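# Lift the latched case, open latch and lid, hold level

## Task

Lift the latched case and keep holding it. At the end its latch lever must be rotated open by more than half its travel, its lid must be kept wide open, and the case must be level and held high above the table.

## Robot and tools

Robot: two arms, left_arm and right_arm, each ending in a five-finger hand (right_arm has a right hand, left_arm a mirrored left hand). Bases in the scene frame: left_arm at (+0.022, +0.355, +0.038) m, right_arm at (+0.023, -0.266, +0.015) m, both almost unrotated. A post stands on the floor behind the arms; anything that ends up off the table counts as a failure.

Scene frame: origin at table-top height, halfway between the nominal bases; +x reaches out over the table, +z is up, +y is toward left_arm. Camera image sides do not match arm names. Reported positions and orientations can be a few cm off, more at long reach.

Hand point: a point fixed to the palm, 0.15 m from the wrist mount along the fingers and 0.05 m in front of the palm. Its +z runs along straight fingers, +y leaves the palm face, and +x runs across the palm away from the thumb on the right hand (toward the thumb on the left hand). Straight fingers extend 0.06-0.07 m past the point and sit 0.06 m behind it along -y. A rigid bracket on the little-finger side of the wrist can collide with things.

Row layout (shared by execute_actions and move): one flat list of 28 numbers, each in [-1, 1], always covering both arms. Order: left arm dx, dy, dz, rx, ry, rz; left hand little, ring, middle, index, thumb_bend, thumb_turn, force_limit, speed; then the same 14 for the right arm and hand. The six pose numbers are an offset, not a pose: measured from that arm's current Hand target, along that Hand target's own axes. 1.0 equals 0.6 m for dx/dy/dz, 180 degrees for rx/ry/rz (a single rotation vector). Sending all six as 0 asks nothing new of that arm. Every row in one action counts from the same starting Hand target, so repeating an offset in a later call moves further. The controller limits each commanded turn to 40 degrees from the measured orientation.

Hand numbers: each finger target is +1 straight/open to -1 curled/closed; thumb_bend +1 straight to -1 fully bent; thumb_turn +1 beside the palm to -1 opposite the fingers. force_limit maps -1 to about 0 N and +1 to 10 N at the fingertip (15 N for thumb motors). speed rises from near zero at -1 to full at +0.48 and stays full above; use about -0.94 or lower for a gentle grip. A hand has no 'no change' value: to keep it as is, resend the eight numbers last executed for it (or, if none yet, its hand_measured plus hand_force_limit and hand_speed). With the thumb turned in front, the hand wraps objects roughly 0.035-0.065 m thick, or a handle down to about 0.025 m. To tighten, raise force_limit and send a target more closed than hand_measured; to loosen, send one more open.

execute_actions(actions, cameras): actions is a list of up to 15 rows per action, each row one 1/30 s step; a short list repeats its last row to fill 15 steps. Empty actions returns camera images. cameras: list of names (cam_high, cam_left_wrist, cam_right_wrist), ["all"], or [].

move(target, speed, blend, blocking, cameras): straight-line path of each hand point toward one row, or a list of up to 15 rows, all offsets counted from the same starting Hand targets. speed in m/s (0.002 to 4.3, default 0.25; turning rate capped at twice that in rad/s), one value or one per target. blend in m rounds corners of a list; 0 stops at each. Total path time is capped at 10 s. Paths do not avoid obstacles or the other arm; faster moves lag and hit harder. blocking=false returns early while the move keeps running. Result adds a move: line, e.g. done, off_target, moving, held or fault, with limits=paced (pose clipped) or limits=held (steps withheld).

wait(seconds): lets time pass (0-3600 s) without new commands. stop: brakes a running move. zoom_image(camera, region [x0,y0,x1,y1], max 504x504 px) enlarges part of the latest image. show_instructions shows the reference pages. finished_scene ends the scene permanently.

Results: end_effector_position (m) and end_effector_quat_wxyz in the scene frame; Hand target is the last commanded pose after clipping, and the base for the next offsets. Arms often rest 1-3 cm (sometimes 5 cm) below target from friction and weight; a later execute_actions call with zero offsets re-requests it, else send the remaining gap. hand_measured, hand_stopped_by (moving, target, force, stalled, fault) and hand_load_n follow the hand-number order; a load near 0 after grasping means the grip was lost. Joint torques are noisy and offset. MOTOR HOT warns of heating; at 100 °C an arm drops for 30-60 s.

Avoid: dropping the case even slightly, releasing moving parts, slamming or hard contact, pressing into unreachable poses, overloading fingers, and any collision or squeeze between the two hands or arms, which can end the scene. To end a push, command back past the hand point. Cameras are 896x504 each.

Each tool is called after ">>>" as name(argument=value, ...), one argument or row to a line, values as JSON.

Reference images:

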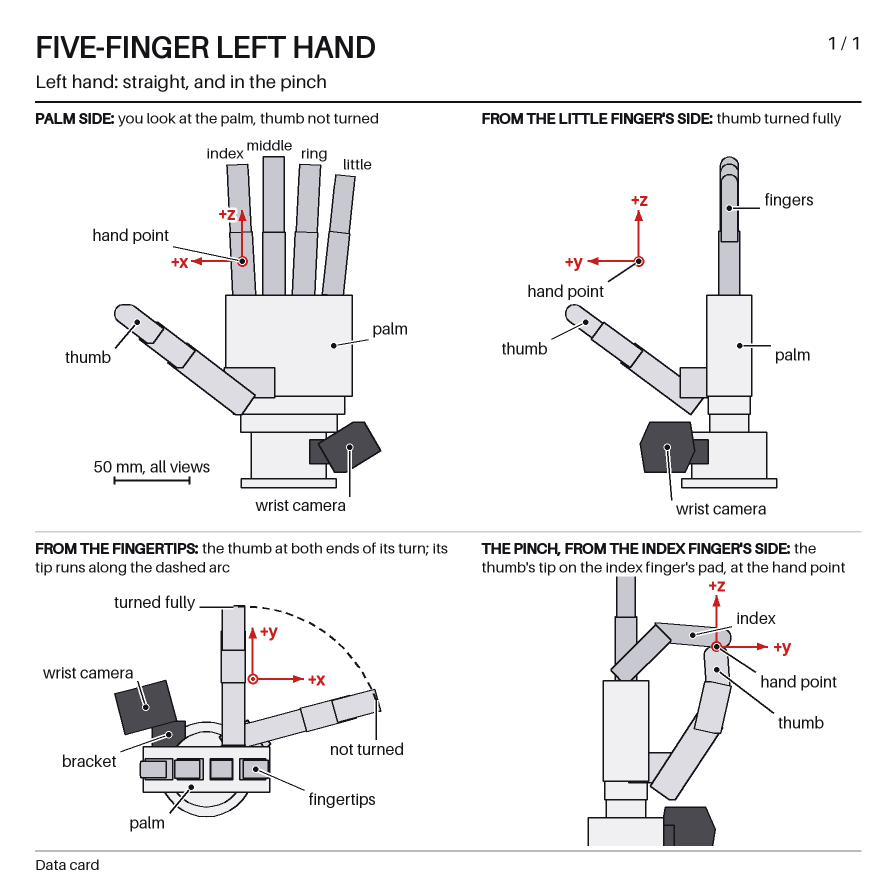

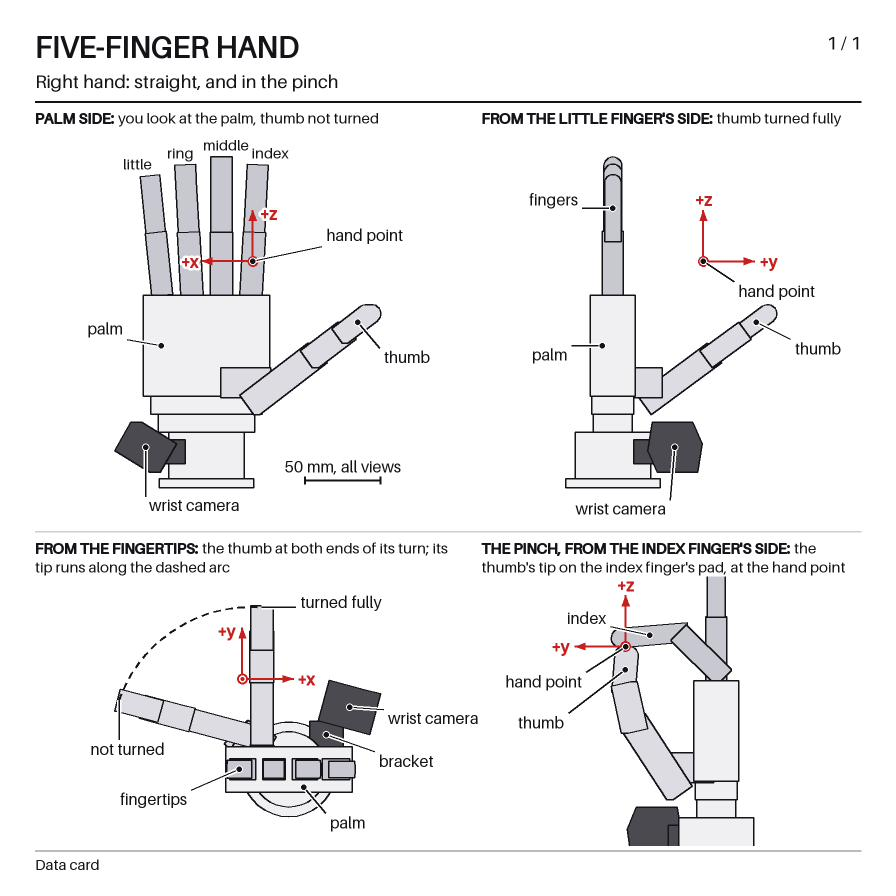

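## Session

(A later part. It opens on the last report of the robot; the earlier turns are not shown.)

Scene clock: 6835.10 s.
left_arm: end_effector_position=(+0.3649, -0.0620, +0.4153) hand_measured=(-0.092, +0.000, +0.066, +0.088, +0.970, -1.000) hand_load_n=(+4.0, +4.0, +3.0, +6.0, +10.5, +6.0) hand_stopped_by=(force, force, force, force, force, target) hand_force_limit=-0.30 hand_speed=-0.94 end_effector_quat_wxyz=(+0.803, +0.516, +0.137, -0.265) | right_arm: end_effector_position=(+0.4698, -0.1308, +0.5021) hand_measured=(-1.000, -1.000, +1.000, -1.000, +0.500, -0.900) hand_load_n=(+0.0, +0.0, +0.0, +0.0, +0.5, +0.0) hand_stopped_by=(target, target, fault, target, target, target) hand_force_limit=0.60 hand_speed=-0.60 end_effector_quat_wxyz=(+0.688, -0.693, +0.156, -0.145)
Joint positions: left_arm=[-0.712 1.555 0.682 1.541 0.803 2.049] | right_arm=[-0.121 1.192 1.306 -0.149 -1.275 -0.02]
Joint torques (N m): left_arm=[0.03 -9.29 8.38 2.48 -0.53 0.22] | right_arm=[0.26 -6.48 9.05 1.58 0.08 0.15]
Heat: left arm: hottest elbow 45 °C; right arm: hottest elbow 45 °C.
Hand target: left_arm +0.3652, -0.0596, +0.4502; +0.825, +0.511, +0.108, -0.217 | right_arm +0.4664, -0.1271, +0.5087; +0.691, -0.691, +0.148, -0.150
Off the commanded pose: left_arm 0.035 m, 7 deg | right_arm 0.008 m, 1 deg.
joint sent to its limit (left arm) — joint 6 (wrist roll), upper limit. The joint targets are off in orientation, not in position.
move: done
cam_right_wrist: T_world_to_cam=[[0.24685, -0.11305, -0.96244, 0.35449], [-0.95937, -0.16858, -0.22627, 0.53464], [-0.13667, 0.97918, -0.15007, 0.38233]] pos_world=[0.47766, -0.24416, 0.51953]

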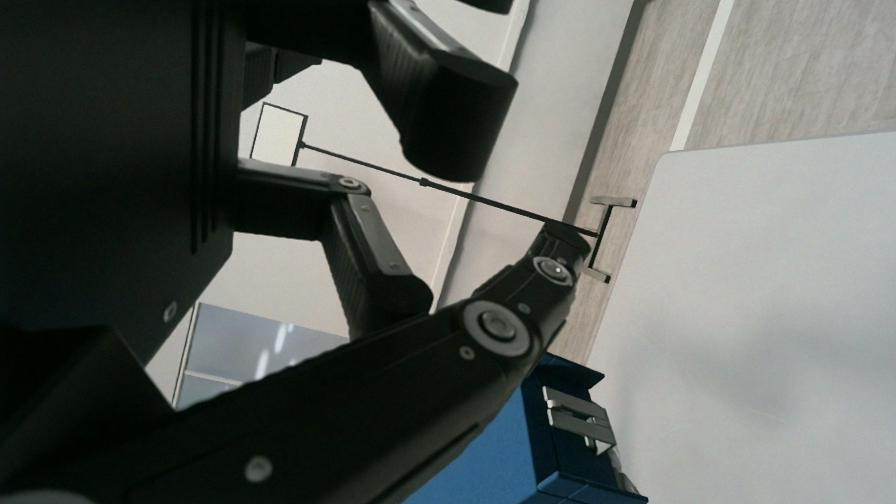

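>>> move(
  target=[
    [0,0,0,0,0,0,-0.4,-0.47,-0.32,-0.47,0.6,-1,-0.3,-0.94,0.0323,-0.0982,-0.2137,0,0,0,-1,-1,1,-1,0.5,-0.9,0.6,-0.6],
    [0,0,0,0,0,0,-0.4,-0.47,-0.32,-0.47,0.6,-1,-0.3,-0.94,0.0323,-0.0982,-0.2137,-0.149,0.503,0.159,-1,-1,1,-1,0.93,-0.9,0.6,-0.6],
  ],
  speed=0.2,
  blend=0.02,
)

Scene clock: 6886.13 s.
left_arm: end_effector_position=(+0.3649, -0.0620, +0.4153) hand_measured=(-0.092, +0.000, +0.066, +0.088, +0.970, -1.000) hand_load_n=(+4.0, +4.0, +2.5, +6.0, +10.5, +6.0) hand_stopped_by=(force, force, force, force, force, target) hand_force_limit=-0.30 hand_speed=-0.94 end_effector_quat_wxyz=(+0.803, +0.516, +0.137, -0.265) | right_arm: end_effector_position=(+0.4319, -0.2564, +0.5535) hand_measured=(-1.000, -1.000, +1.000, -1.000, +0.930, -0.900) hand_load_n=(+0.0, +0.0, +0.0, +0.0, +0.0, +0.0) hand_stopped_by=(target, target, fault, target, target, target) hand_force_limit=0.60 hand_speed=-0.60 end_effector_quat_wxyz=(+0.225, -0.462, +0.761, -0.395)
Joint positions: left_arm=[-0.712 1.555 0.682 1.541 0.803 2.049] | right_arm=[0.164 1.188 1.882 -1.436 0.518 0.399]
Joint torques (N m): left_arm=[0.21 -9.41 8.51 2.39 -0.52 0.25] | right_arm=[0.5 -3.6 10.59 0.47 0.42 0.12]
Heat: left arm: hottest elbow 45 °C; right arm: hottest elbow 42 °C.
Hand target: left_arm +0.3652, -0.0596, +0.4502; +0.825, +0.511, +0.108, -0.217 | right_arm +0.4311, -0.2519, +0.5678; +0.238, -0.456, +0.761, -0.396
Off the commanded pose: left_arm 0.035 m, 7 deg | right_arm 0.015 m, 2 deg.
joint sent to its limit (left arm) — joint 6 (wrist roll), upper limit. The joint targets are off in orientation, not in position.
move: off_target (right_arm); target 2's new numbers were sent with right_arm's hand 0.015 m and 2 deg from that target

>>> move(
  target=[0,0,0,0,0,0,-0.4,-0.47,-0.32,-0.47,0.6,-1,-0.3,-0.94,-0.24,0.101,-0.0287,0,0,0,-1,-1,1,-1,0.93,-0.9,0.6,-0.3],
  speed=0.12,
  cameras=["cam_right_wrist"],
)

>>> zoom_image(
  camera="cam_right_wrist",
  region=[600, 180, 880, 440],
)

Scene clock: 6893.23 s.
left_arm: end_effector_position=(+0.3649, -0.0620, +0.4153) hand_measured=(-0.092, +0.000, +0.066, +0.088, +0.970, -1.000) hand_load_n=(+3.5, +4.0, +2.5, +6.0, +10.0, +6.0) hand_stopped_by=(force, force, force, force, force, target) hand_force_limit=-0.30 hand_speed=-0.94 end_effector_quat_wxyz=(+0.803, +0.516, +0.137, -0.265) | right_arm: end_effector_position=(+0.4568, -0.1048, +0.5123) hand_measured=(-1.000, -1.000, +1.000, -1.000, +0.930, -0.900) hand_load_n=(+0.0, +0.0, +0.0, +0.0, +0.0, +0.0) hand_stopped_by=(target, target, fault, target, target, target) hand_force_limit=0.60 hand_speed=-0.30 end_effector_quat_wxyz=(+0.223, -0.465, +0.759, -0.398)
Joint positions: left_arm=[-0.712 1.555 0.682 1.541 0.803 2.049] | right_arm=[0.573 1.356 1.928 -1.555 0.792 0.779]
Joint torques (N m): left_arm=[0.21 -9.23 8.55 2.37 -0.52 0.24] | right_arm=[0.21 -6.42 10.88 0.21 0.64 0.14]
Heat: left arm: hottest elbow 45 °C; right arm: hottest elbow 42 °C.
Hand target: left_arm +0.3652, -0.0596, +0.4502; +0.825, +0.511, +0.108, -0.217 | right_arm +0.4559, -0.1019, +0.5278; +0.237, -0.456, +0.761, -0.396
Off the commanded pose: left_arm 0.035 m, 7 deg | right_arm 0.016 m, 2 deg.
joint sent to its limit (left arm) — joint 6 (wrist roll), upper limit. The joint targets are off in orientation, not in position.
move: off_target (right_arm)
cam_right_wrist: T_world_to_cam=[[-0.63294, -0.01478, -0.77406, 0.68608], [-0.14438, 0.98453, 0.09925, 0.11067], [0.76062, 0.17458, -0.62528, 0.10589]] pos_world=[0.36969, -0.1173, 0.5863]

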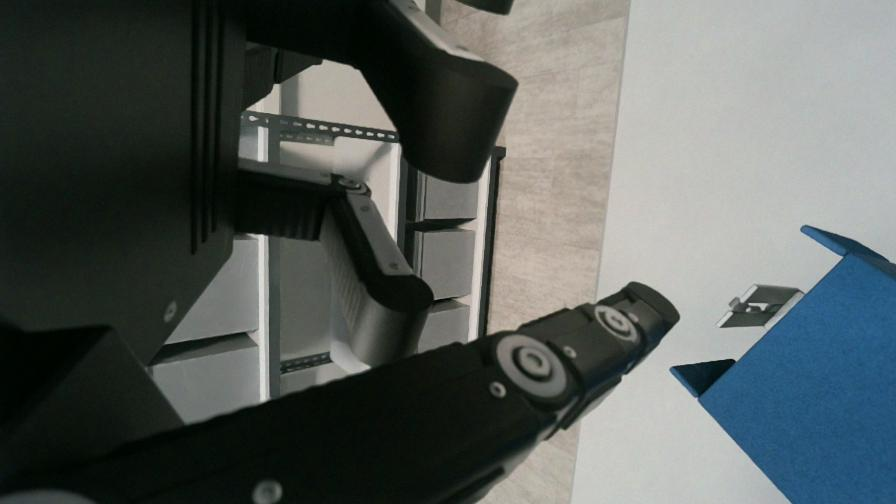

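Scaled by 1.800 from the camera's image (finer frame: 1280x720).

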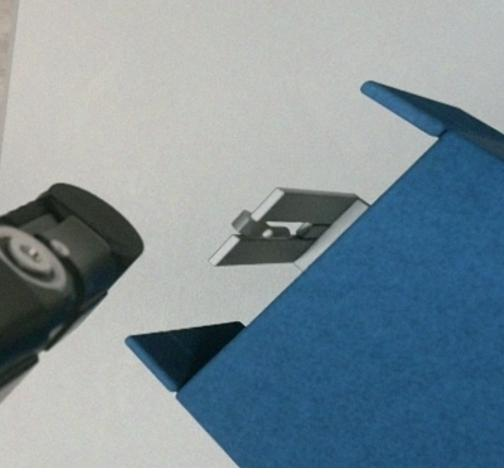

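>>> move(
  target=[0,0,0,0,0,0,-0.4,-0.47,-0.32,-0.47,0.6,-1,-0.3,-0.94,-0.0019,0.0791,0.0403,0,0,0,-1,-1,1,-1,0.93,-0.9,0.6,-0.3],
  speed=0.08,
  cameras=["cam_right_wrist"],
)

>>> zoom_image(
  camera="cam_right_wrist",
  region=[560, 180, 840, 440],
)

Scene clock: 6912.60 s.
left_arm: end_effector_position=(+0.3649, -0.0620, +0.4153) hand_measured=(-0.092, +0.000, +0.066, +0.088, +0.970, -1.000) hand_load_n=(+4.0, +4.0, +3.0, +6.0, +10.0, +6.0) hand_stopped_by=(force, force, force, force, force, target) hand_force_limit=-0.30 hand_speed=-0.94 end_effector_quat_wxyz=(+0.803, +0.516, +0.137, -0.265) | right_arm: end_effector_position=(+0.4506, -0.1029, +0.4663) hand_measured=(-1.000, -1.000, +1.000, -1.000, +0.930, -0.900) hand_load_n=(+0.0, +0.0, +0.0, +0.0, +0.0, +0.0) hand_stopped_by=(target, target, fault, target, target, target) hand_force_limit=0.60 hand_speed=-0.30 end_effector_quat_wxyz=(+0.218, -0.465, +0.760, -0.398)
Joint positions: left_arm=[-0.712 1.555 0.682 1.541 0.803 2.049] | right_arm=[0.588 1.293 1.738 -1.454 0.803 0.803]
Joint torques (N m): left_arm=[0.15 -9.52 8.59 2.51 -0.53 0.25] | right_arm=[0.73 -6.71 8.18 1.28 0.66 0.12]
Heat: left arm: hottest elbow 45 °C; right arm: hottest elbow 42 °C.
Hand target: left_arm +0.3652, -0.0596, +0.4502; +0.825, +0.511, +0.108, -0.217 | right_arm +0.4499, -0.0973, +0.4750; +0.237, -0.456, +0.761, -0.396
Off the commanded pose: left_arm 0.035 m, 7 deg | right_arm 0.010 m, 3 deg.
joint sent to its limit (left arm) — joint 6 (wrist roll), upper limit. The joint targets are off in orientation, not in position.
move: off_target (right_arm)
cam_right_wrist: T_world_to_cam=[[-0.63917, -0.01478, -0.76893, 0.64702], [-0.13797, 0.9858, 0.09573, 0.11139], [0.75659, 0.16728, -0.63213, 0.08581]] pos_world=[0.364, -0.1146, 0.54109]

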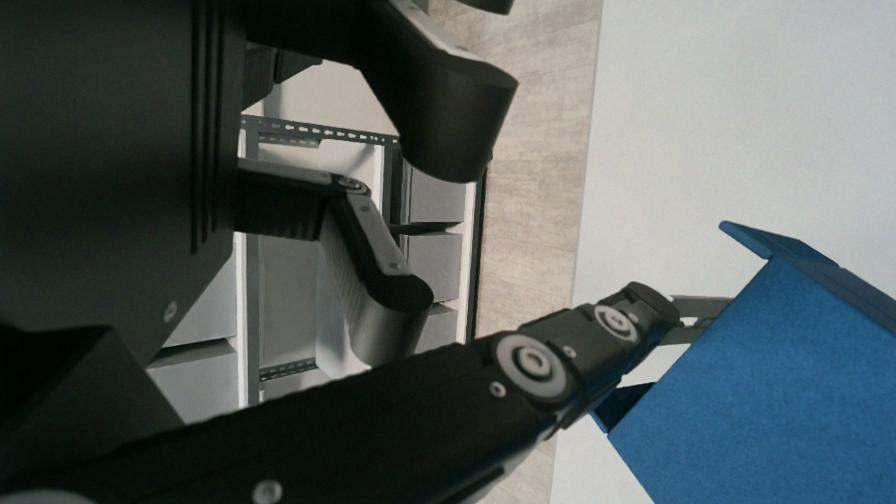

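Scaled by 1.800 from the camera's image (finer frame: 1280x720).

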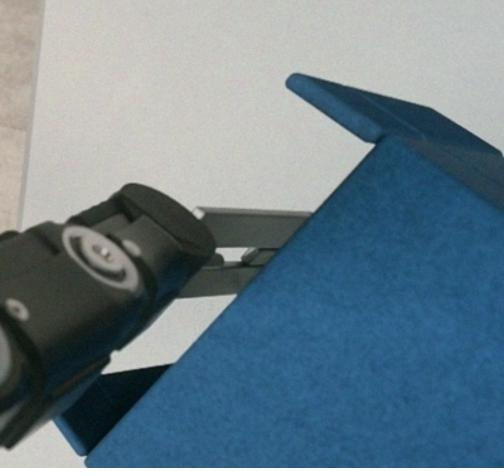

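>>> execute_actions(
  actions=[
    [[0,0,0,0,0,0,-0.4,-0.47,-0.32,-0.47,0.6,-1,-0.3,-0.94,0,0.0164,0.0115,0,0,0,-1,-1,1,-1,0.93,-0.84,0.6,-0.3]],
  ],
  cameras=["cam_right_wrist"],
)

>>> zoom_image(
  camera="cam_right_wrist",
  region=[560, 180, 840, 440],
)

Scene clock: 6922.97 s.
left_arm: end_effector_position=(+0.3649, -0.0620, +0.4153) hand_measured=(-0.092, +0.000, +0.066, +0.088, +0.970, -1.000) hand_load_n=(+3.5, +4.5, +2.5, +6.0, +10.0, +6.0) hand_stopped_by=(force, force, force, force, force, target) hand_force_limit=-0.30 hand_speed=-0.94 end_effector_quat_wxyz=(+0.803, +0.516, +0.137, -0.265) | right_arm: end_effector_position=(+0.4506, -0.1032, +0.4538) hand_measured=(-1.000, -1.000, +1.000, -1.000, +0.930, -0.840) hand_load_n=(+0.0, +0.0, +0.0, +0.0, +0.0, +0.0) hand_stopped_by=(target, target, fault, target, target, target) hand_force_limit=0.60 hand_speed=-0.30 end_effector_quat_wxyz=(+0.217, -0.465, +0.760, -0.399)
Joint positions: left_arm=[-0.712 1.555 0.682 1.541 0.803 2.049] | right_arm=[0.588 1.28 1.69 -1.421 0.804 0.804]
Joint torques (N m): left_arm=[0.15 -9.17 8.53 2.4 -0.5 0.25] | right_arm=[0.67 -7.06 8.34 1.25 0.62 0.12]
Heat: left arm: hottest elbow 45 °C; right arm: hottest elbow 41 °C.
Hand target: left_arm +0.3652, -0.0596, +0.4502; +0.825, +0.511, +0.108, -0.217 | right_arm +0.4499, -0.0974, +0.4630; +0.237, -0.456, +0.761, -0.396
Off the commanded pose: left_arm 0.035 m, 7 deg | right_arm 0.011 m, 3 deg.
joint sent to its limit (left arm) — joint 6 (wrist roll), upper limit. The joint targets are off in orientation, not in position.
Step readings (end_effector_position of left_arm | right_arm):
0: (+0.3649, -0.0620, +0.4153) | (+0.4506, -0.1029, +0.4663)
1: (+0.3649, -0.0620, +0.4153) | (+0.4507, -0.1029, +0.4661)
2: (+0.3649, -0.0620, +0.4153) | (+0.4512, -0.1027, +0.4654)
4: (+0.3649, -0.0620, +0.4153) | (+0.4507, -0.1031, +0.4610)
8: (+0.3649, -0.0620, +0.4153) | (+0.4498, -0.1037, +0.4542)
15: (+0.3649, -0.0620, +0.4153) | (+0.4506, -0.1032, +0.4538)
cam_right_wrist: T_world_to_cam=[[-0.6395, -0.015, -0.76864, 0.63735], [-0.13692, 0.98605, 0.09467, 0.1128], [0.7565, 0.16578, -0.63263, 0.07804]] pos_world=[0.364, -0.1146, 0.52859]

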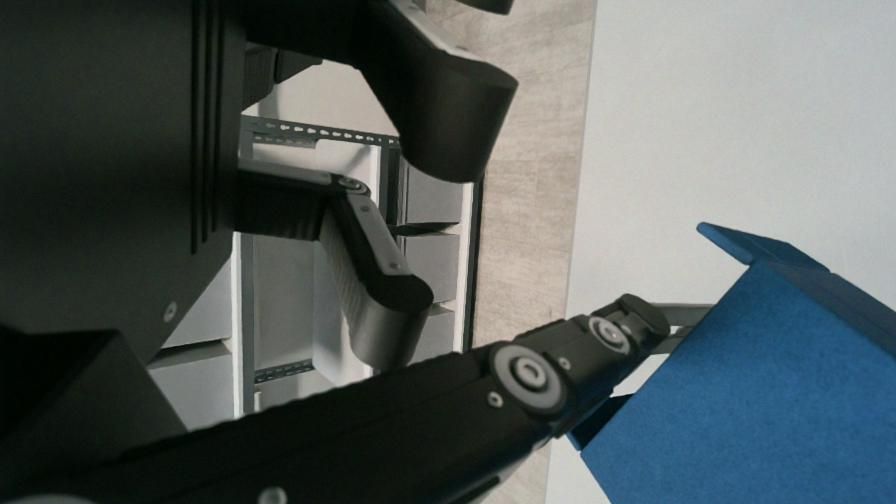

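Scaled by 1.800 from the camera's image (finer frame: 1280x720).

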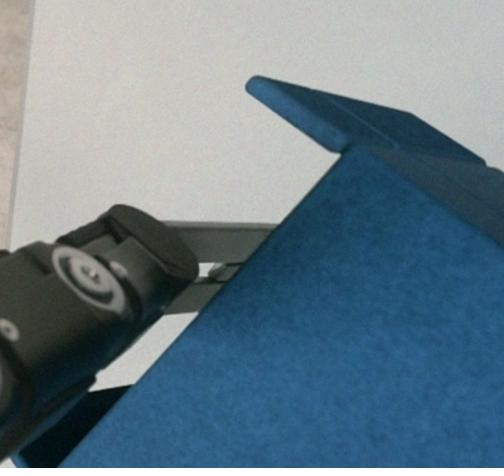

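>>> execute_actions(
  actions=[
    [[0,0,0,0,0,0,-0.4,-0.47,-0.32,-0.47,0.6,-1,-0.3,-0.94,0,0.0089,0.0062,0,0,0,-1,-1,1,-1,0.93,-0.84,0.6,-0.3]],
  ],
)

>>> execute_actions(
  actions=[
    [[0,0,0,0,0,0,-0.4,-0.47,-0.32,-0.47,0.6,-1,-0.3,-0.94,0,0.0041,0.0029,0,0,0,-1,-1,1,-1,0.93,-0.84,0.6,-0.3]],
  ],
)

Scene clock: 6936.07 s.
left_arm: end_effector_position=(+0.3649, -0.0620, +0.4153) hand_measured=(-0.092, +0.000, +0.066, +0.088, +0.970, -1.000) hand_load_n=(+4.0, +4.5, +3.0, +6.0, +10.0, +6.0) hand_stopped_by=(force, force, force, force, force, target) hand_force_limit=-0.30 hand_speed=-0.94 end_effector_quat_wxyz=(+0.803, +0.516, +0.137, -0.265) | right_arm: end_effector_position=(+0.4504, -0.1033, +0.4510) hand_measured=(-1.000, -1.000, +1.000, -1.000, +0.930, -0.840) hand_load_n=(+0.0, +0.0, +0.0, +0.0, +0.0, +0.0) hand_stopped_by=(target, target, fault, target, target, target) hand_force_limit=0.60 hand_speed=-0.30 end_effector_quat_wxyz=(+0.221, -0.463, +0.760, -0.399)
Joint positions: left_arm=[-0.712 1.555 0.682 1.541 0.803 2.049] | right_arm=[0.588 1.27 1.67 -1.402 0.805 0.805]
Joint torques (N m): left_arm=[0.5 -9.29 8.53 2.4 -0.52 0.24] | right_arm=[0.62 -6.65 7.97 1.25 0.61 0.1]
Heat: left arm: hottest elbow 45 °C; right arm: hottest elbow 42 °C.
Hand target: left_arm +0.3652, -0.0596, +0.4502; +0.825, +0.511, +0.108, -0.217 | right_arm +0.4499, -0.0974, +0.4566; +0.237, -0.456, +0.761, -0.396
Off the commanded pose: left_arm 0.035 m, 7 deg | right_arm 0.008 m, 2 deg.
joint sent to its limit (left arm) — joint 6 (wrist roll), upper limit. The joint targets are off in orientation, not in position.
Step readings (end_effector_position of left_arm | right_arm):
0: (+0.3649, -0.0620, +0.4153) | (+0.4506, -0.1032, +0.4538)
1: (+0.3649, -0.0620, +0.4153) | (+0.4506, -0.1031, +0.4538)
2: (+0.3649, -0.0620, +0.4153) | (+0.4509, -0.1029, +0.4533)
4: (+0.3649, -0.0620, +0.4153) | (+0.4507, -0.1030, +0.4515)
8: (+0.3649, -0.0620, +0.4153) | (+0.4508, -0.1030, +0.4497)
15: (+0.3649, -0.0620, +0.4153) | (+0.4504, -0.1033, +0.4510)

Scene clock: 6936.77 s.
left_arm: end_effector_position=(+0.3649, -0.0620, +0.4153) hand_measured=(-0.092, +0.000, +0.066, +0.088, +0.970, -1.000) hand_load_n=(+4.0, +4.5, +3.0, +6.0, +10.5, +6.5) hand_stopped_by=(force, force, force, force, force, target) hand_force_limit=-0.30 hand_speed=-0.94 end_effector_quat_wxyz=(+0.803, +0.516, +0.137, -0.265) | right_arm: end_effector_position=(+0.4503, -0.1034, +0.4500) hand_measured=(-1.000, -1.000, +1.000, -1.000, +0.930, -0.840) hand_load_n=(+0.0, +0.0, +0.0, +0.0, -0.5, +0.0) hand_stopped_by=(target, target, fault, target, target, target) hand_force_limit=0.60 hand_speed=-0.30 end_effector_quat_wxyz=(+0.224, -0.461, +0.760, -0.399)
Joint positions: left_arm=[-0.712 1.555 0.682 1.541 0.803 2.049] | right_arm=[0.588 1.264 1.66 -1.392 0.805 0.806]
Joint torques (N m): left_arm=[0.21 -9.05 8.51 2.41 -0.53 0.24] | right_arm=[0.67 -6.3 7.88 1.18 0.59 0.11]
Heat: left arm: hottest elbow 45 °C; right arm: hottest elbow 42 °C.
Hand target: left_arm +0.3652, -0.0596, +0.4502; +0.825, +0.511, +0.108, -0.217 | right_arm +0.4499, -0.0974, +0.4535; +0.237, -0.456, +0.761, -0.396
Off the commanded pose: left_arm 0.035 m, 7 deg | right_arm 0.007 m, 2 deg.
joint sent to its limit (left arm) — joint 6 (wrist roll), upper limit. The joint targets are off in orientation, not in position.
Step readings (end_effector_position of left_arm | right_arm):
0: (+0.3649, -0.0620, +0.4153) | (+0.4504, -0.1033, +0.4510)
1: (+0.3649, -0.0620, +0.4153) | (+0.4504, -0.1033, +0.4508)
2: (+0.3649, -0.0620, +0.4153) | (+0.4506, -0.1032, +0.4505)
4: (+0.3649, -0.0620, +0.4153) | (+0.4506, -0.1032, +0.4494)
8: (+0.3649, -0.0620, +0.4153) | (+0.4505, -0.1033, +0.4499)
15: (+0.3649, -0.0620, +0.4153) | (+0.4503, -0.1034, +0.4500)

>>> execute_actions(
  actions=[
    [[0,0,0,0,0,0,-0.4,-0.47,-0.32,-0.47,0.6,-1,-0.3,-0.94,0,0.0055,0.0038,0,0,0,-1,-1,1,-1,0.93,-0.84,0.6,-0.3]],
  ],
  cameras=["cam_right_wrist"],
)

>>> zoom_image(
  camera="cam_right_wrist",
  region=[560, 180, 840, 440],
)

Scene clock: 6941.53 s.
left_arm: end_effector_position=(+0.3650, -0.0620, +0.4153) hand_measured=(-0.092, +0.000, +0.066, +0.088, +0.970, -1.000) hand_load_n=(+4.0, +4.0, +3.0, +6.0, +10.5, +6.0) hand_stopped_by=(force, force, force, force, force, target) hand_force_limit=-0.30 hand_speed=-0.94 end_effector_quat_wxyz=(+0.803, +0.516, +0.137, -0.265) | right_arm: end_effector_position=(+0.4502, -0.1037, +0.4491) hand_measured=(-1.000, -1.000, +1.000, -1.000, +0.930, -0.840) hand_load_n=(+0.0, +0.0, +0.0, +0.0, -0.5, +0.0) hand_stopped_by=(target, target, fault, target, target, target) hand_force_limit=0.60 hand_speed=-0.30 end_effector_quat_wxyz=(+0.228, -0.458, +0.761, -0.399)
Joint positions: left_arm=[-0.712 1.555 0.682 1.541 0.803 2.049] | right_arm=[0.588 1.256 1.648 -1.379 0.806 0.807]
Joint torques (N m): left_arm=[0.44 -9.23 8.49 2.43 -0.53 0.24] | right_arm=[0.67 -6.12 7.69 1.13 0.56 0.08]
Heat: left arm: hottest elbow 45 °C; right arm: hottest elbow 41 °C.
Hand target: left_arm +0.3652, -0.0596, +0.4502; +0.825, +0.511, +0.108, -0.217 | right_arm +0.4499, -0.0974, +0.4494; +0.237, -0.456, +0.761, -0.396
Off the commanded pose: left_arm 0.035 m, 7 deg | right_arm 0.006 m, 1 deg.
joint sent to its limit (left arm) — joint 6 (wrist roll), upper limit. The joint targets are off in orientation, not in position.
Step readings (end_effector_position of left_arm | right_arm):
0: (+0.3649, -0.0620, +0.4153) | (+0.4503, -0.1034, +0.4500)
1: (+0.3649, -0.0620, +0.4153) | (+0.4503, -0.1034, +0.4500)
2: (+0.3649, -0.0620, +0.4153) | (+0.4505, -0.1033, +0.4497)
4: (+0.3649, -0.0620, +0.4153) | (+0.4504, -0.1034, +0.4487)
8: (+0.3650, -0.0620, +0.4153) | (+0.4502, -0.1037, +0.4492)
15: (+0.3650, -0.0620, +0.4153) | (+0.4502, -0.1037, +0.4491)
cam_right_wrist: T_world_to_cam=[[-0.62255, -0.00215, -0.78258, 0.6334], [-0.13629, 0.98501, 0.10572, 0.10843], [0.77062, 0.17248, -0.61351, 0.06127]] pos_world=[0.36188, -0.11601, 0.52181]

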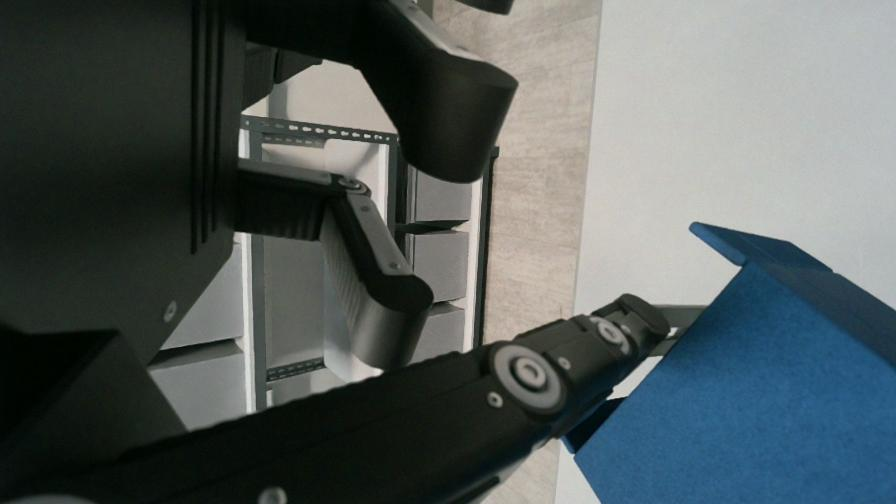

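Scaled by 1.800 from the camera's image (finer frame: 1280x720).

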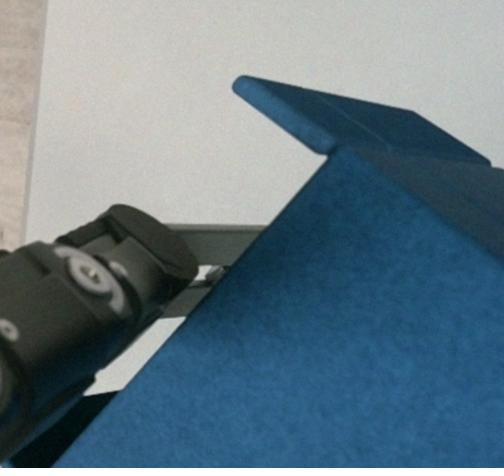

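>>> execute_actions(
  actions=[
    [[0,0,0,0,0,0,-0.4,-0.47,-0.32,-0.47,0.6,-1,-0.3,-0.94,0,0.0082,0.0057,0,0,0,-1,-1,1,-1,0.93,-0.84,0.6,-0.3]],
  ],
  cameras=["cam_right_wrist"],
)

>>> zoom_image(
  camera="cam_right_wrist",
  region=[560, 180, 840, 440],
)

Scene clock: 6949.40 s.
left_arm: end_effector_position=(+0.3650, -0.0622, +0.4151) hand_measured=(-0.092, +0.000, +0.066, +0.088, +0.970, -1.000) hand_load_n=(+4.0, +4.5, +3.0, +6.0, +10.0, +6.0) hand_stopped_by=(force, force, force, force, force, target) hand_force_limit=-0.30 hand_speed=-0.94 end_effector_quat_wxyz=(+0.802, +0.516, +0.137, -0.266) | right_arm: end_effector_position=(+0.4501, -0.1041, +0.4469) hand_measured=(-1.000, -1.000, +1.000, -1.000, +0.930, -0.840) hand_load_n=(+0.0, +0.0, +0.0, +0.0, -1.0, +0.0) hand_stopped_by=(target, target, fault, target, target, target) hand_force_limit=0.60 hand_speed=-0.30 end_effector_quat_wxyz=(+0.232, -0.455, +0.761, -0.399)
Joint positions: left_arm=[-0.712 1.555 0.682 1.541 0.803 2.046] | right_arm=[0.588 1.247 1.63 -1.361 0.808 0.809]
Joint torques (N m): left_arm=[0.26 -9.35 8.61 2.44 -0.53 0.3] | right_arm=[0.73 -5.83 7.42 1.03 0.49 0.07]
Heat: left arm: hottest elbow 45 °C; right arm: hottest elbow 41 °C.
Hand target: left_arm +0.3652, -0.0596, +0.4502; +0.825, +0.511, +0.108, -0.216 | right_arm +0.4499, -0.0974, +0.4434; +0.237, -0.456, +0.761, -0.396
Off the commanded pose: left_arm 0.035 m, 7 deg | right_arm 0.008 m, 1 deg.
joint sent to its limit (left arm) — joint 6 (wrist roll), upper limit. The joint targets are off in orientation, not in position.
Step readings (end_effector_position of left_arm | right_arm):
0: (+0.3650, -0.0620, +0.4153) | (+0.4502, -0.1037, +0.4491)
1: (+0.3650, -0.0620, +0.4153) | (+0.4502, -0.1037, +0.4490)
2: (+0.3650, -0.0620, +0.4153) | (+0.4503, -0.1036, +0.4486)
4: (+0.3650, -0.0621, +0.4151) | (+0.4503, -0.1038, +0.4474)
8: (+0.3650, -0.0622, +0.4151) | (+0.4501, -0.1042, +0.4471)
15: (+0.3650, -0.0622, +0.4151) | (+0.4501, -0.1041, +0.4469)
cam_right_wrist: T_world_to_cam=[[-0.61509, 0.00289, -0.78845, 0.63148], [-0.13546, 0.98474, 0.10928, 0.10708], [0.77673, 0.17402, -0.60531, 0.05374]] pos_world=[0.36118, -0.11662, 0.51872]

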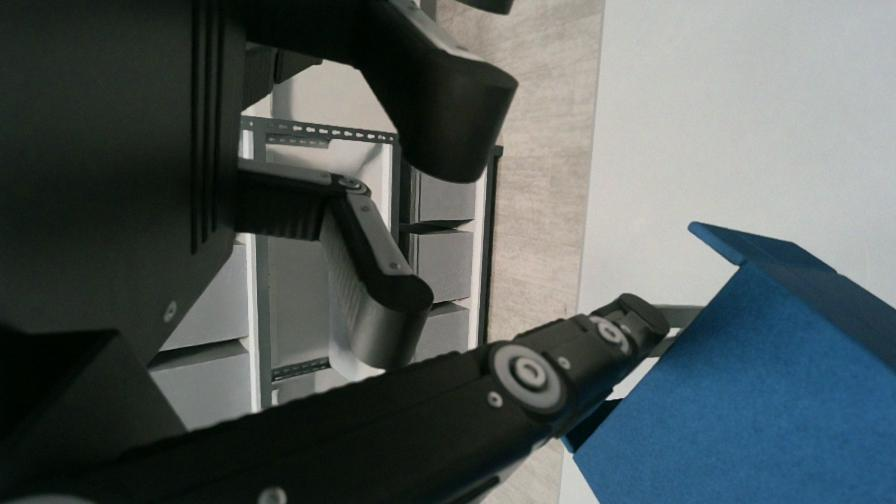

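Scaled by 1.800 from the camera's image (finer frame: 1280x720).

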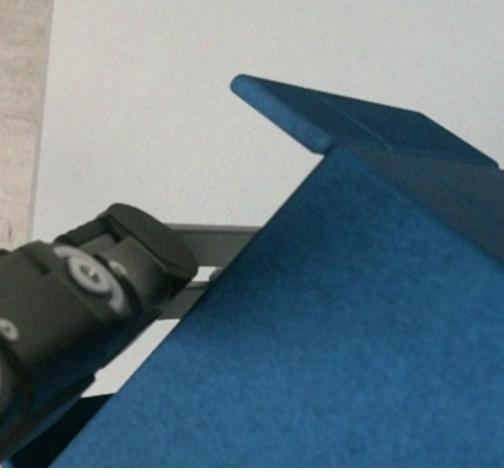

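>>> execute_actions(
  actions=[
    [[0,0,0,0,0,0,-0.4,-0.47,-0.32,-0.47,0.6,-1,-0.3,-0.94,0,0.0055,0.0038,0,0,0,-1,-1,1,-1,0.87,-0.84,0.6,-0.6]],
  ],
)

>>> execute_actions(
  actions=[
    [[0,0,0,0,0,0,-0.4,-0.47,-0.32,-0.47,0.6,-1,-0.3,-0.94,0,0.0041,0.0029,0,0,0,-1,-1,1,-1,0.83,-0.84,0.6,-0.6]],
  ],
  cameras=["cam_right_wrist"],
)

>>> zoom_image(
  camera="cam_right_wrist",
  region=[560, 180, 840, 440],
)

Scene clock: 6965.10 s.
left_arm: end_effector_position=(+0.3652, -0.0623, +0.4147) hand_measured=(-0.092, +0.000, +0.066, +0.088, +0.970, -1.000) hand_load_n=(+4.0, +4.0, +3.0, +6.0, +10.5, +6.0) hand_stopped_by=(force, force, force, force, force, target) hand_force_limit=-0.30 hand_speed=-0.94 end_effector_quat_wxyz=(+0.802, +0.516, +0.139, -0.269) | right_arm: end_effector_position=(+0.4490, -0.1036, +0.4438) hand_measured=(-1.000, -1.000, +1.000, -1.000, +0.870, -0.840) hand_load_n=(+0.0, +0.0, +0.0, +0.0, -0.5, +0.0) hand_stopped_by=(target, target, fault, target, target, target) hand_force_limit=0.60 hand_speed=-0.60 end_effector_quat_wxyz=(+0.233, -0.456, +0.761, -0.399)
Joint positions: left_arm=[-0.712 1.555 0.682 1.541 0.803 2.039] | right_arm=[0.59 1.241 1.616 -1.352 0.808 0.809]
Joint torques (N m): left_arm=[0.21 -9.35 8.44 2.44 -0.53 0.36] | right_arm=[0.38 -5.66 7.38 1.1 0.48 0.07]
Heat: left arm: hottest elbow 45 °C; right arm: hottest elbow 40 °C.
Hand target: left_arm +0.3651, -0.0596, +0.4503; +0.825, +0.511, +0.108, -0.216 | right_arm +0.4498, -0.0974, +0.4395; +0.237, -0.456, +0.761, -0.396
Off the commanded pose: left_arm 0.036 m, 7 deg | right_arm 0.008 m, 1 deg.
joint sent to its limit (left arm) — joint 6 (wrist roll), upper limit. The joint targets are off in orientation, not in position.
Step readings (end_effector_position of left_arm | right_arm):
0: (+0.3650, -0.0622, +0.4151) | (+0.4501, -0.1041, +0.4469)
1: (+0.3650, -0.0622, +0.4151) | (+0.4502, -0.1041, +0.4468)
2: (+0.3650, -0.0622, +0.4150) | (+0.4502, -0.1040, +0.4466)
4: (+0.3651, -0.0622, +0.4149) | (+0.4500, -0.1042, +0.4455)
8: (+0.3652, -0.0623, +0.4148) | (+0.4491, -0.1038, +0.4440)
15: (+0.3652, -0.0623, +0.4147) | (+0.4490, -0.1036, +0.4438)

Scene clock: 6965.80 s.
left_arm: end_effector_position=(+0.3652, -0.0624, +0.4147) hand_measured=(-0.092, +0.000, +0.066, +0.088, +0.970, -1.000) hand_load_n=(+4.0, +4.0, +3.0, +6.5, +10.0, +6.0) hand_stopped_by=(force, force, force, force, force, target) hand_force_limit=-0.30 hand_speed=-0.94 end_effector_quat_wxyz=(+0.801, +0.516, +0.139, -0.269) | right_arm: end_effector_position=(+0.4488, -0.1035, +0.4410) hand_measured=(-1.000, -1.000, +1.000, -1.000, +0.830, -0.840) hand_load_n=(+0.0, +0.0, +0.0, +0.0, +0.5, +0.0) hand_stopped_by=(target, target, fault, target, target, target) hand_force_limit=0.60 hand_speed=-0.60 end_effector_quat_wxyz=(+0.234, -0.456, +0.761, -0.399)
Joint positions: left_arm=[-0.712 1.555 0.682 1.541 0.803 2.038] | right_arm=[0.59 1.238 1.605 -1.344 0.808 0.809]
Joint torques (N m): left_arm=[0.15 -9.47 8.51 2.45 -0.52 0.36] | right_arm=[0.56 -5.54 7.47 1.06 0.49 0.08]
Heat: left arm: hottest elbow 45 °C; right arm: hottest elbow 40 °C.
Hand target: left_arm +0.3651, -0.0596, +0.4503; +0.825, +0.511, +0.108, -0.216 | right_arm +0.4499, -0.0974, +0.4367; +0.238, -0.456, +0.761, -0.396
Off the commanded pose: left_arm 0.036 m, 8 deg | right_arm 0.008 m, 1 deg.
joint sent to its limit (left arm) — joint 6 (wrist roll), upper limit. The joint targets are off in orientation, not in position.
Step readings (end_effector_position of left_arm | right_arm):
0: (+0.3652, -0.0623, +0.4147) | (+0.4490, -0.1036, +0.4438)
1: (+0.3652, -0.0623, +0.4147) | (+0.4490, -0.1036, +0.4438)
2: (+0.3652, -0.0623, +0.4147) | (+0.4492, -0.1035, +0.4437)
4: (+0.3652, -0.0623, +0.4147) | (+0.4490, -0.1036, +0.4425)
8: (+0.3652, -0.0624, +0.4147) | (+0.4487, -0.1036, +0.4409)
15: (+0.3652, -0.0624, +0.4147) | (+0.4488, -0.1035, +0.4410)
cam_right_wrist: T_world_to_cam=[[-0.61421, 0.00208, -0.78914, 0.62581], [-0.13804, 0.9843, 0.11004, 0.10776], [0.77698, 0.17652, -0.60427, 0.05068]] pos_world=[0.35988, -0.11632, 0.51262]

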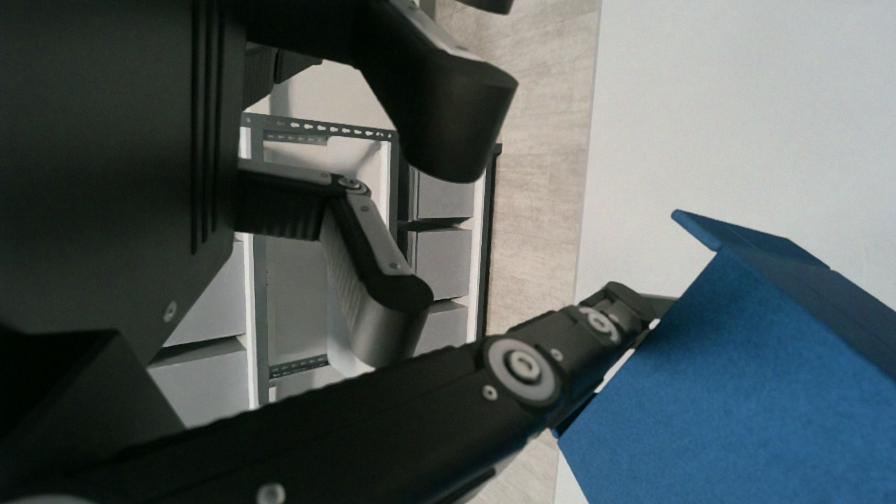

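Scaled by 1.800 from the camera's image (finer frame: 1280x720).

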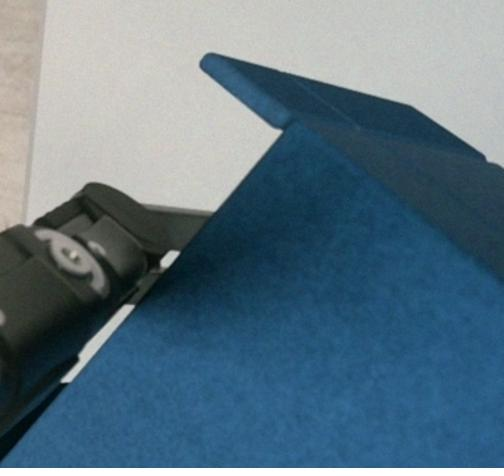

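>>> wait(
  seconds=0.1,
  cameras=["cam_left_wrist"],
)

Scene clock: 6977.87 s.
left_arm: end_effector_position=(+0.3652, -0.0624, +0.4147) hand_measured=(-0.092, +0.000, +0.066, +0.088, +0.970, -1.000) hand_load_n=(+3.5, +4.5, +3.0, +6.0, +10.0, +6.0) hand_stopped_by=(force, force, force, force, force, target) hand_force_limit=-0.30 hand_speed=-0.94 end_effector_quat_wxyz=(+0.801, +0.516, +0.139, -0.269) | right_arm: end_effector_position=(+0.4488, -0.1035, +0.4410) hand_measured=(-1.000, -1.000, +1.000, -1.000, +0.830, -0.840) hand_load_n=(+0.0, +0.0, +0.0, +0.0, +0.0, +0.0) hand_stopped_by=(target, target, fault, target, target, target) hand_force_limit=0.60 hand_speed=-0.60 end_effector_quat_wxyz=(+0.234, -0.456, +0.761, -0.399)
Joint positions: left_arm=[-0.712 1.555 0.682 1.541 0.803 2.038] | right_arm=[0.59 1.238 1.605 -1.344 0.808 0.809]
Joint torques (N m): left_arm=[0.15 -9.23 8.51 2.48 -0.54 0.38] | right_arm=[0.38 -5.6 7.46 1.1 0.48 0.08]
Heat: left arm: hottest elbow 45 °C; right arm: hottest elbow 40 °C.
Hand target: left_arm +0.3651, -0.0596, +0.4503; +0.825, +0.511, +0.108, -0.216 | right_arm +0.4499, -0.0974, +0.4367; +0.238, -0.456, +0.761, -0.396
Off the commanded pose: left_arm 0.036 m, 8 deg | right_arm 0.008 m, 1 deg.
wait: 0.10 s; at rest from the start
cam_left_wrist: T_world_to_cam=[[-0.40137, -0.36784, -0.8388, 0.46329], [0.7967, 0.31158, -0.51786, -0.05995], [0.45185, -0.87613, 0.168, -0.17656]] pos_world=[0.31349, 0.03441, 0.38723]

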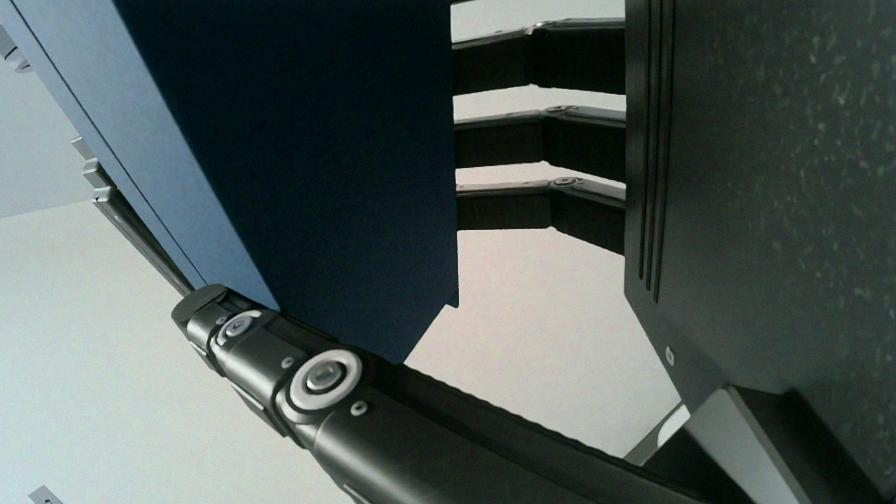

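>>> execute_actions(
  actions=[
    [[0,0,0,0,0,0,-0.6,-0.6,-0.5,-0.47,0.6,-1,0.2,-0.94,0,0,0,0,0,0,-1,-1,1,-1,0.83,-0.84,0.6,-0.6]],
    [[0,0,0,0,0,0,-0.6,-0.6,-0.5,-0.47,0.6,-1,0.2,-0.94,0,0,0,0,0,0,-1,-1,1,-1,0.83,-0.84,0.6,-0.6]],
  ],
)

>>> wait(
  seconds=3,
)

Scene clock: 7016.60 s.
left_arm: end_effector_position=(+0.3652, -0.0624, +0.4147) hand_measured=(-0.106, -0.010, +0.052, +0.088, +0.970, -1.000) hand_load_n=(+6.0, +5.0, +7.5, +5.0, +11.5, +8.5) hand_stopped_by=(force, force, force, force, force, target) hand_force_limit=0.20 hand_speed=-0.94 end_effector_quat_wxyz=(+0.801, +0.516, +0.139, -0.269) | right_arm: end_effector_position=(+0.4488, -0.1035, +0.4410) hand_measured=(-1.000, -1.000, +1.000, -1.000, +0.830, -0.840) hand_load_n=(+0.0, +0.0, +0.0, +0.0, +0.0, +0.0) hand_stopped_by=(target, target, fault, target, target, target) hand_force_limit=0.60 hand_speed=-0.60 end_effector_quat_wxyz=(+0.234, -0.456, +0.761, -0.399)
Joint positions: left_arm=[-0.712 1.555 0.682 1.541 0.803 2.038] | right_arm=[0.59 1.238 1.605 -1.344 0.808 0.809]
Joint torques (N m): left_arm=[0.44 -9.11 8.42 2.52 -0.53 0.37] | right_arm=[0.32 -5.48 7.45 1.14 0.49 0.07]
Heat: left arm: hottest elbow 45 °C; right arm: hottest elbow 40 °C.
Hand target: left_arm +0.3651, -0.0596, +0.4503; +0.825, +0.511, +0.108, -0.216 | right_arm +0.4499, -0.0974, +0.4367; +0.238, -0.456, +0.761, -0.396
Off the commanded pose: left_arm 0.036 m, 8 deg | right_arm 0.008 m, 1 deg.
joint sent to its limit (left arm) — joint 6 (wrist roll), upper limit. The joint targets are off in orientation, not in position.
Step readings (end_effector_position of left_arm | right_arm):
0: (+0.3652, -0.0624, +0.4147) | (+0.4488, -0.1035, +0.4410)
1: (+0.3652, -0.0624, +0.4147) | (+0.4488, -0.1035, +0.4410)
2: (+0.3652, -0.0624, +0.4147) | (+0.4488, -0.1035, +0.4410)
4: (+0.3652, -0.0624, +0.4147) | (+0.4488, -0.1035, +0.4410)
8: (+0.3652, -0.0624, +0.4147) | (+0.4488, -0.1035, +0.4410)
15: (+0.3652, -0.0624, +0.4147) | (+0.4488, -0.1035, +0.4410)
16: (+0.3652, -0.0624, +0.4147) | (+0.4488, -0.1035, +0.4410)
17: (+0.3652, -0.0624, +0.4147) | (+0.4488, -0.1035, +0.4410)
19: (+0.3652, -0.0624, +0.4147) | (+0.4488, -0.1035, +0.4410)
23: (+0.3652, -0.0624, +0.4147) | (+0.4488, -0.1035, +0.4410)
30: (+0.3652, -0.0624, +0.4147) | (+0.4488, -0.1035, +0.4410)

Scene clock: 7019.60 s.
left_arm: end_effector_position=(+0.3652, -0.0624, +0.4147) hand_measured=(-0.106, -0.010, +0.052, +0.088, +0.970, -1.000) hand_load_n=(+6.0, +5.0, +7.0, +5.0, +11.0, +8.5) hand_stopped_by=(force, force, force, force, force, target) hand_force_limit=0.20 hand_speed=-0.94 end_effector_quat_wxyz=(+0.801, +0.516, +0.139, -0.269) | right_arm: end_effector_position=(+0.4488, -0.1035, +0.4410) hand_measured=(-1.000, -1.000, +1.000, -1.000, +0.830, -0.840) hand_load_n=(+0.0, +0.0, +0.0, +0.0, +0.0, +0.0) hand_stopped_by=(target, target, fault, target, target, target) hand_force_limit=0.60 hand_speed=-0.60 end_effector_quat_wxyz=(+0.234, -0.456, +0.761, -0.399)
Joint positions: left_arm=[-0.712 1.555 0.682 1.541 0.803 2.038] | right_arm=[0.59 1.238 1.605 -1.344 0.808 0.809]
Joint torques (N m): left_arm=[0.32 -9.41 8.5 2.44 -0.53 0.35] | right_arm=[0.38 -5.71 7.43 1.11 0.5 0.08]
Heat: left arm: hottest elbow 45 °C; right arm: hottest elbow 40 °C.
Hand target: left_arm +0.3651, -0.0596, +0.4503; +0.825, +0.511, +0.108, -0.216 | right_arm +0.4499, -0.0974, +0.4367; +0.238, -0.456, +0.761, -0.396
Off the commanded pose: left_arm 0.036 m, 8 deg | right_arm 0.008 m, 1 deg.
wait: 3.00 s; at rest by 0.17 s

>>> execute_actions(
  actions=[
    [[0,0,0,0,0,0,-0.6,-0.6,-0.5,-0.47,0.6,-1,0.2,-0.94,0,0.0035,0.0024,0,0,0,-1,-1,1,-1,0.77,-0.84,0.6,-0.6]],
  ],
)

>>> execute_actions(
  actions=[
    [[0,0,0,0,0,0,-0.6,-0.6,-0.5,-0.47,0.6,-1,0.2,-0.94,0,0.0035,0.0024,0,0,0,-1,-1,1,-1,0.71,-0.84,0.6,-0.6]],
  ],
  cameras=["cam_right_wrist","cam_left_wrist"],
)

>>> zoom_image(
  camera="cam_right_wrist",
  region=[560, 180, 840, 440],
)

Scene clock: 7025.87 s.
left_arm: end_effector_position=(+0.3658, -0.0627, +0.4137) hand_measured=(-0.106, -0.010, +0.052, +0.088, +0.970, -1.000) hand_load_n=(+6.0, +5.0, +7.5, +5.0, +11.5, +9.0) hand_stopped_by=(force, force, force, force, force, target) hand_force_limit=0.20 hand_speed=-0.94 end_effector_quat_wxyz=(+0.801, +0.515, +0.141, -0.271) | right_arm: end_effector_position=(+0.4476, -0.1015, +0.4385) hand_measured=(-1.000, -1.000, +1.000, -1.000, +0.770, -0.840) hand_load_n=(+0.0, +0.0, +0.0, +0.0, +1.0, +0.5) hand_stopped_by=(target, target, fault, target, target, target) hand_force_limit=0.60 hand_speed=-0.60 end_effector_quat_wxyz=(+0.235, -0.458, +0.760, -0.397)
Joint positions: left_arm=[-0.712 1.557 0.682 1.541 0.802 2.033] | right_arm=[0.595 1.234 1.596 -1.338 0.805 0.81]
Joint torques (N m): left_arm=[0.44 -9.58 8.46 2.37 -0.52 0.42] | right_arm=[0.09 -5.54 7.46 1.11 0.61 0.06]
Heat: left arm: hottest elbow 45 °C; right arm: hottest elbow 40 °C.
Hand target: left_arm +0.3652, -0.0596, +0.4503; +0.825, +0.511, +0.108, -0.217 | right_arm +0.4498, -0.0974, +0.4338; +0.237, -0.456, +0.761, -0.396
Off the commanded pose: left_arm 0.037 m, 8 deg | right_arm 0.006 m, 0 deg.
joint sent to its limit (left arm) — joint 6 (wrist roll), upper limit. The joint targets are off in orientation, not in position.
Step readings (end_effector_position of left_arm | right_arm):
0: (+0.3652, -0.0624, +0.4147) | (+0.4488, -0.1035, +0.4410)
1: (+0.3652, -0.0624, +0.4147) | (+0.4488, -0.1035, +0.4408)
2: (+0.3652, -0.0624, +0.4147) | (+0.4489, -0.1034, +0.4408)
4: (+0.3655, -0.0624, +0.4143) | (+0.4484, -0.1032, +0.4397)
8: (+0.3658, -0.0627, +0.4137) | (+0.4474, -0.1015, +0.4386)
15: (+0.3658, -0.0627, +0.4137) | (+0.4476, -0.1015, +0.4385)

Scene clock: 7026.57 s.
left_arm: end_effector_position=(+0.3664, -0.0632, +0.4124) hand_measured=(-0.106, -0.010, +0.052, +0.088, +0.970, -1.000) hand_load_n=(+5.5, +5.0, +7.5, +5.5, +11.0, +9.5) hand_stopped_by=(force, force, force, force, force, target) hand_force_limit=0.20 hand_speed=-0.94 end_effector_quat_wxyz=(+0.799, +0.515, +0.144, -0.273) | right_arm: end_effector_position=(+0.4467, -0.0999, +0.4360) hand_measured=(-1.000, -1.000, +1.000, -1.000, +0.710, -0.840) hand_load_n=(+0.0, +0.0, +0.0, +0.0, +1.5, +0.5) hand_stopped_by=(target, target, fault, target, target, target) hand_force_limit=0.60 hand_speed=-0.60 end_effector_quat_wxyz=(+0.236, -0.459, +0.760, -0.396)
Joint positions: left_arm=[-0.712 1.558 0.682 1.539 0.802 2.029] | right_arm=[0.598 1.231 1.586 -1.332 0.802 0.811]
Joint torques (N m): left_arm=[0.21 -9.76 8.38 2.44 -0.53 0.47] | right_arm=[-0.09 -5.42 7.46 1.21 0.72 0.05]
Heat: left arm: hottest elbow 45 °C; right arm: hottest elbow 40 °C.
Hand target: left_arm +0.3651, -0.0596, +0.4502; +0.825, +0.511, +0.108, -0.216 | right_arm +0.4499, -0.0974, +0.4314; +0.237, -0.456, +0.761, -0.396
Off the commanded pose: left_arm 0.038 m, 8 deg | right_arm 0.006 m, 0 deg.
joint sent to its limit (left arm) — joint 6 (wrist roll), upper limit. The joint targets are off in orientation, not in position.
Step readings (end_effector_position of left_arm | right_arm):
0: (+0.3658, -0.0627, +0.4137) | (+0.4476, -0.1015, +0.4385)
1: (+0.3658, -0.0627, +0.4137) | (+0.4476, -0.1015, +0.4385)
2: (+0.3658, -0.0627, +0.4137) | (+0.4477, -0.1014, +0.4385)
4: (+0.3660, -0.0628, +0.4133) | (+0.4473, -0.1012, +0.4375)
8: (+0.3663, -0.0631, +0.4126) | (+0.4465, -0.1000, +0.4359)
15: (+0.3664, -0.0632, +0.4124) | (+0.4467, -0.0999, +0.4360)
cam_left_wrist: T_world_to_cam=[[-0.41235, -0.36395, -0.83517, 0.46427], [0.7916, 0.31062, -0.5262, -0.05658], [0.45093, -0.8781, 0.16002, -0.17394]] pos_world=[0.31466, 0.03381, 0.38581]
cam_right_wrist: T_world_to_cam=[[-0.61577, -0.00017, -0.78793, 0.62046], [-0.14716, 0.98243, 0.11479, 0.10621], [0.77406, 0.18664, -0.60498, 0.05131]] pos_world=[0.35797, -0.11381, 0.50772]
Images, in order (width x height): cam_left_wrist 896x504, cam_right_wrist 896x504.

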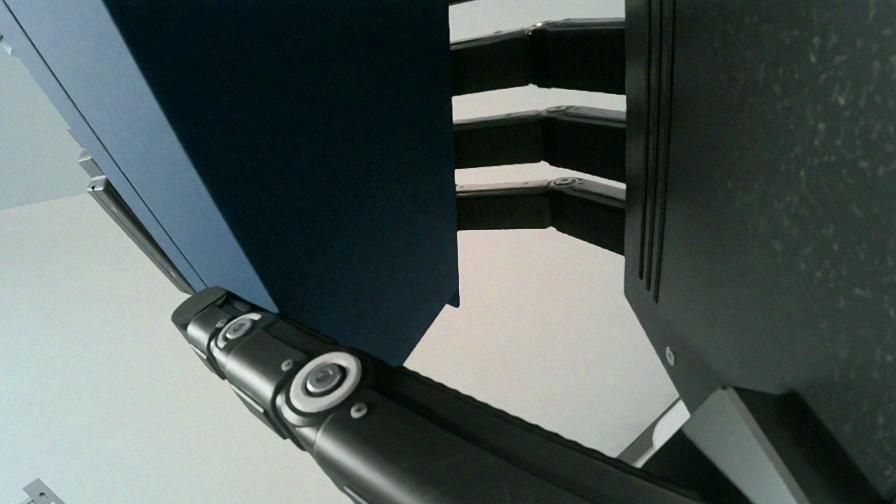

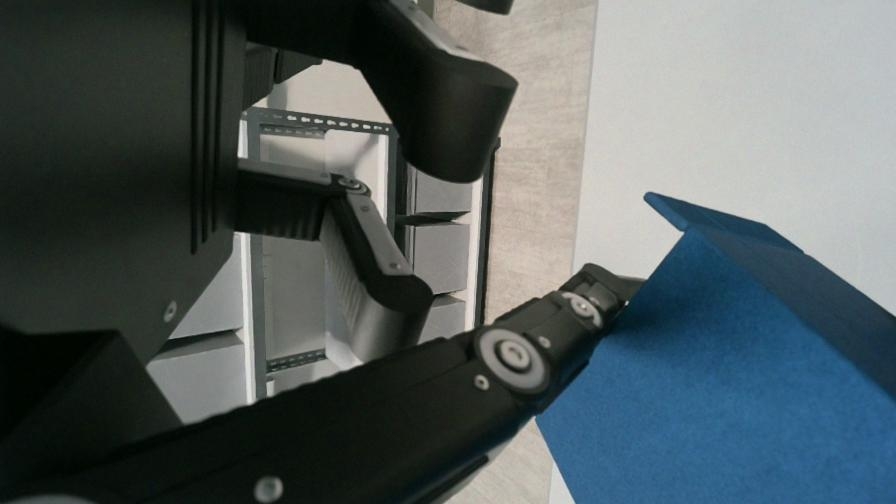

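Scaled by 1.800 from the camera's image (finer frame: 1280x720).

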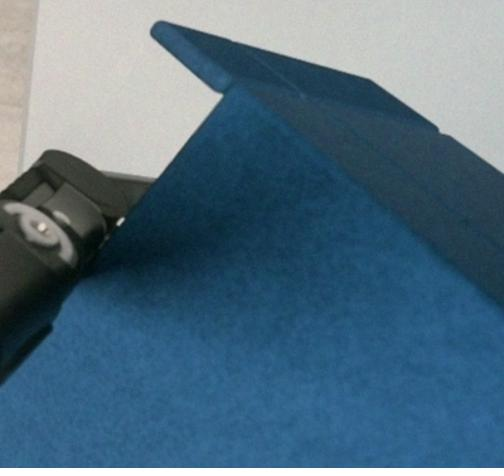

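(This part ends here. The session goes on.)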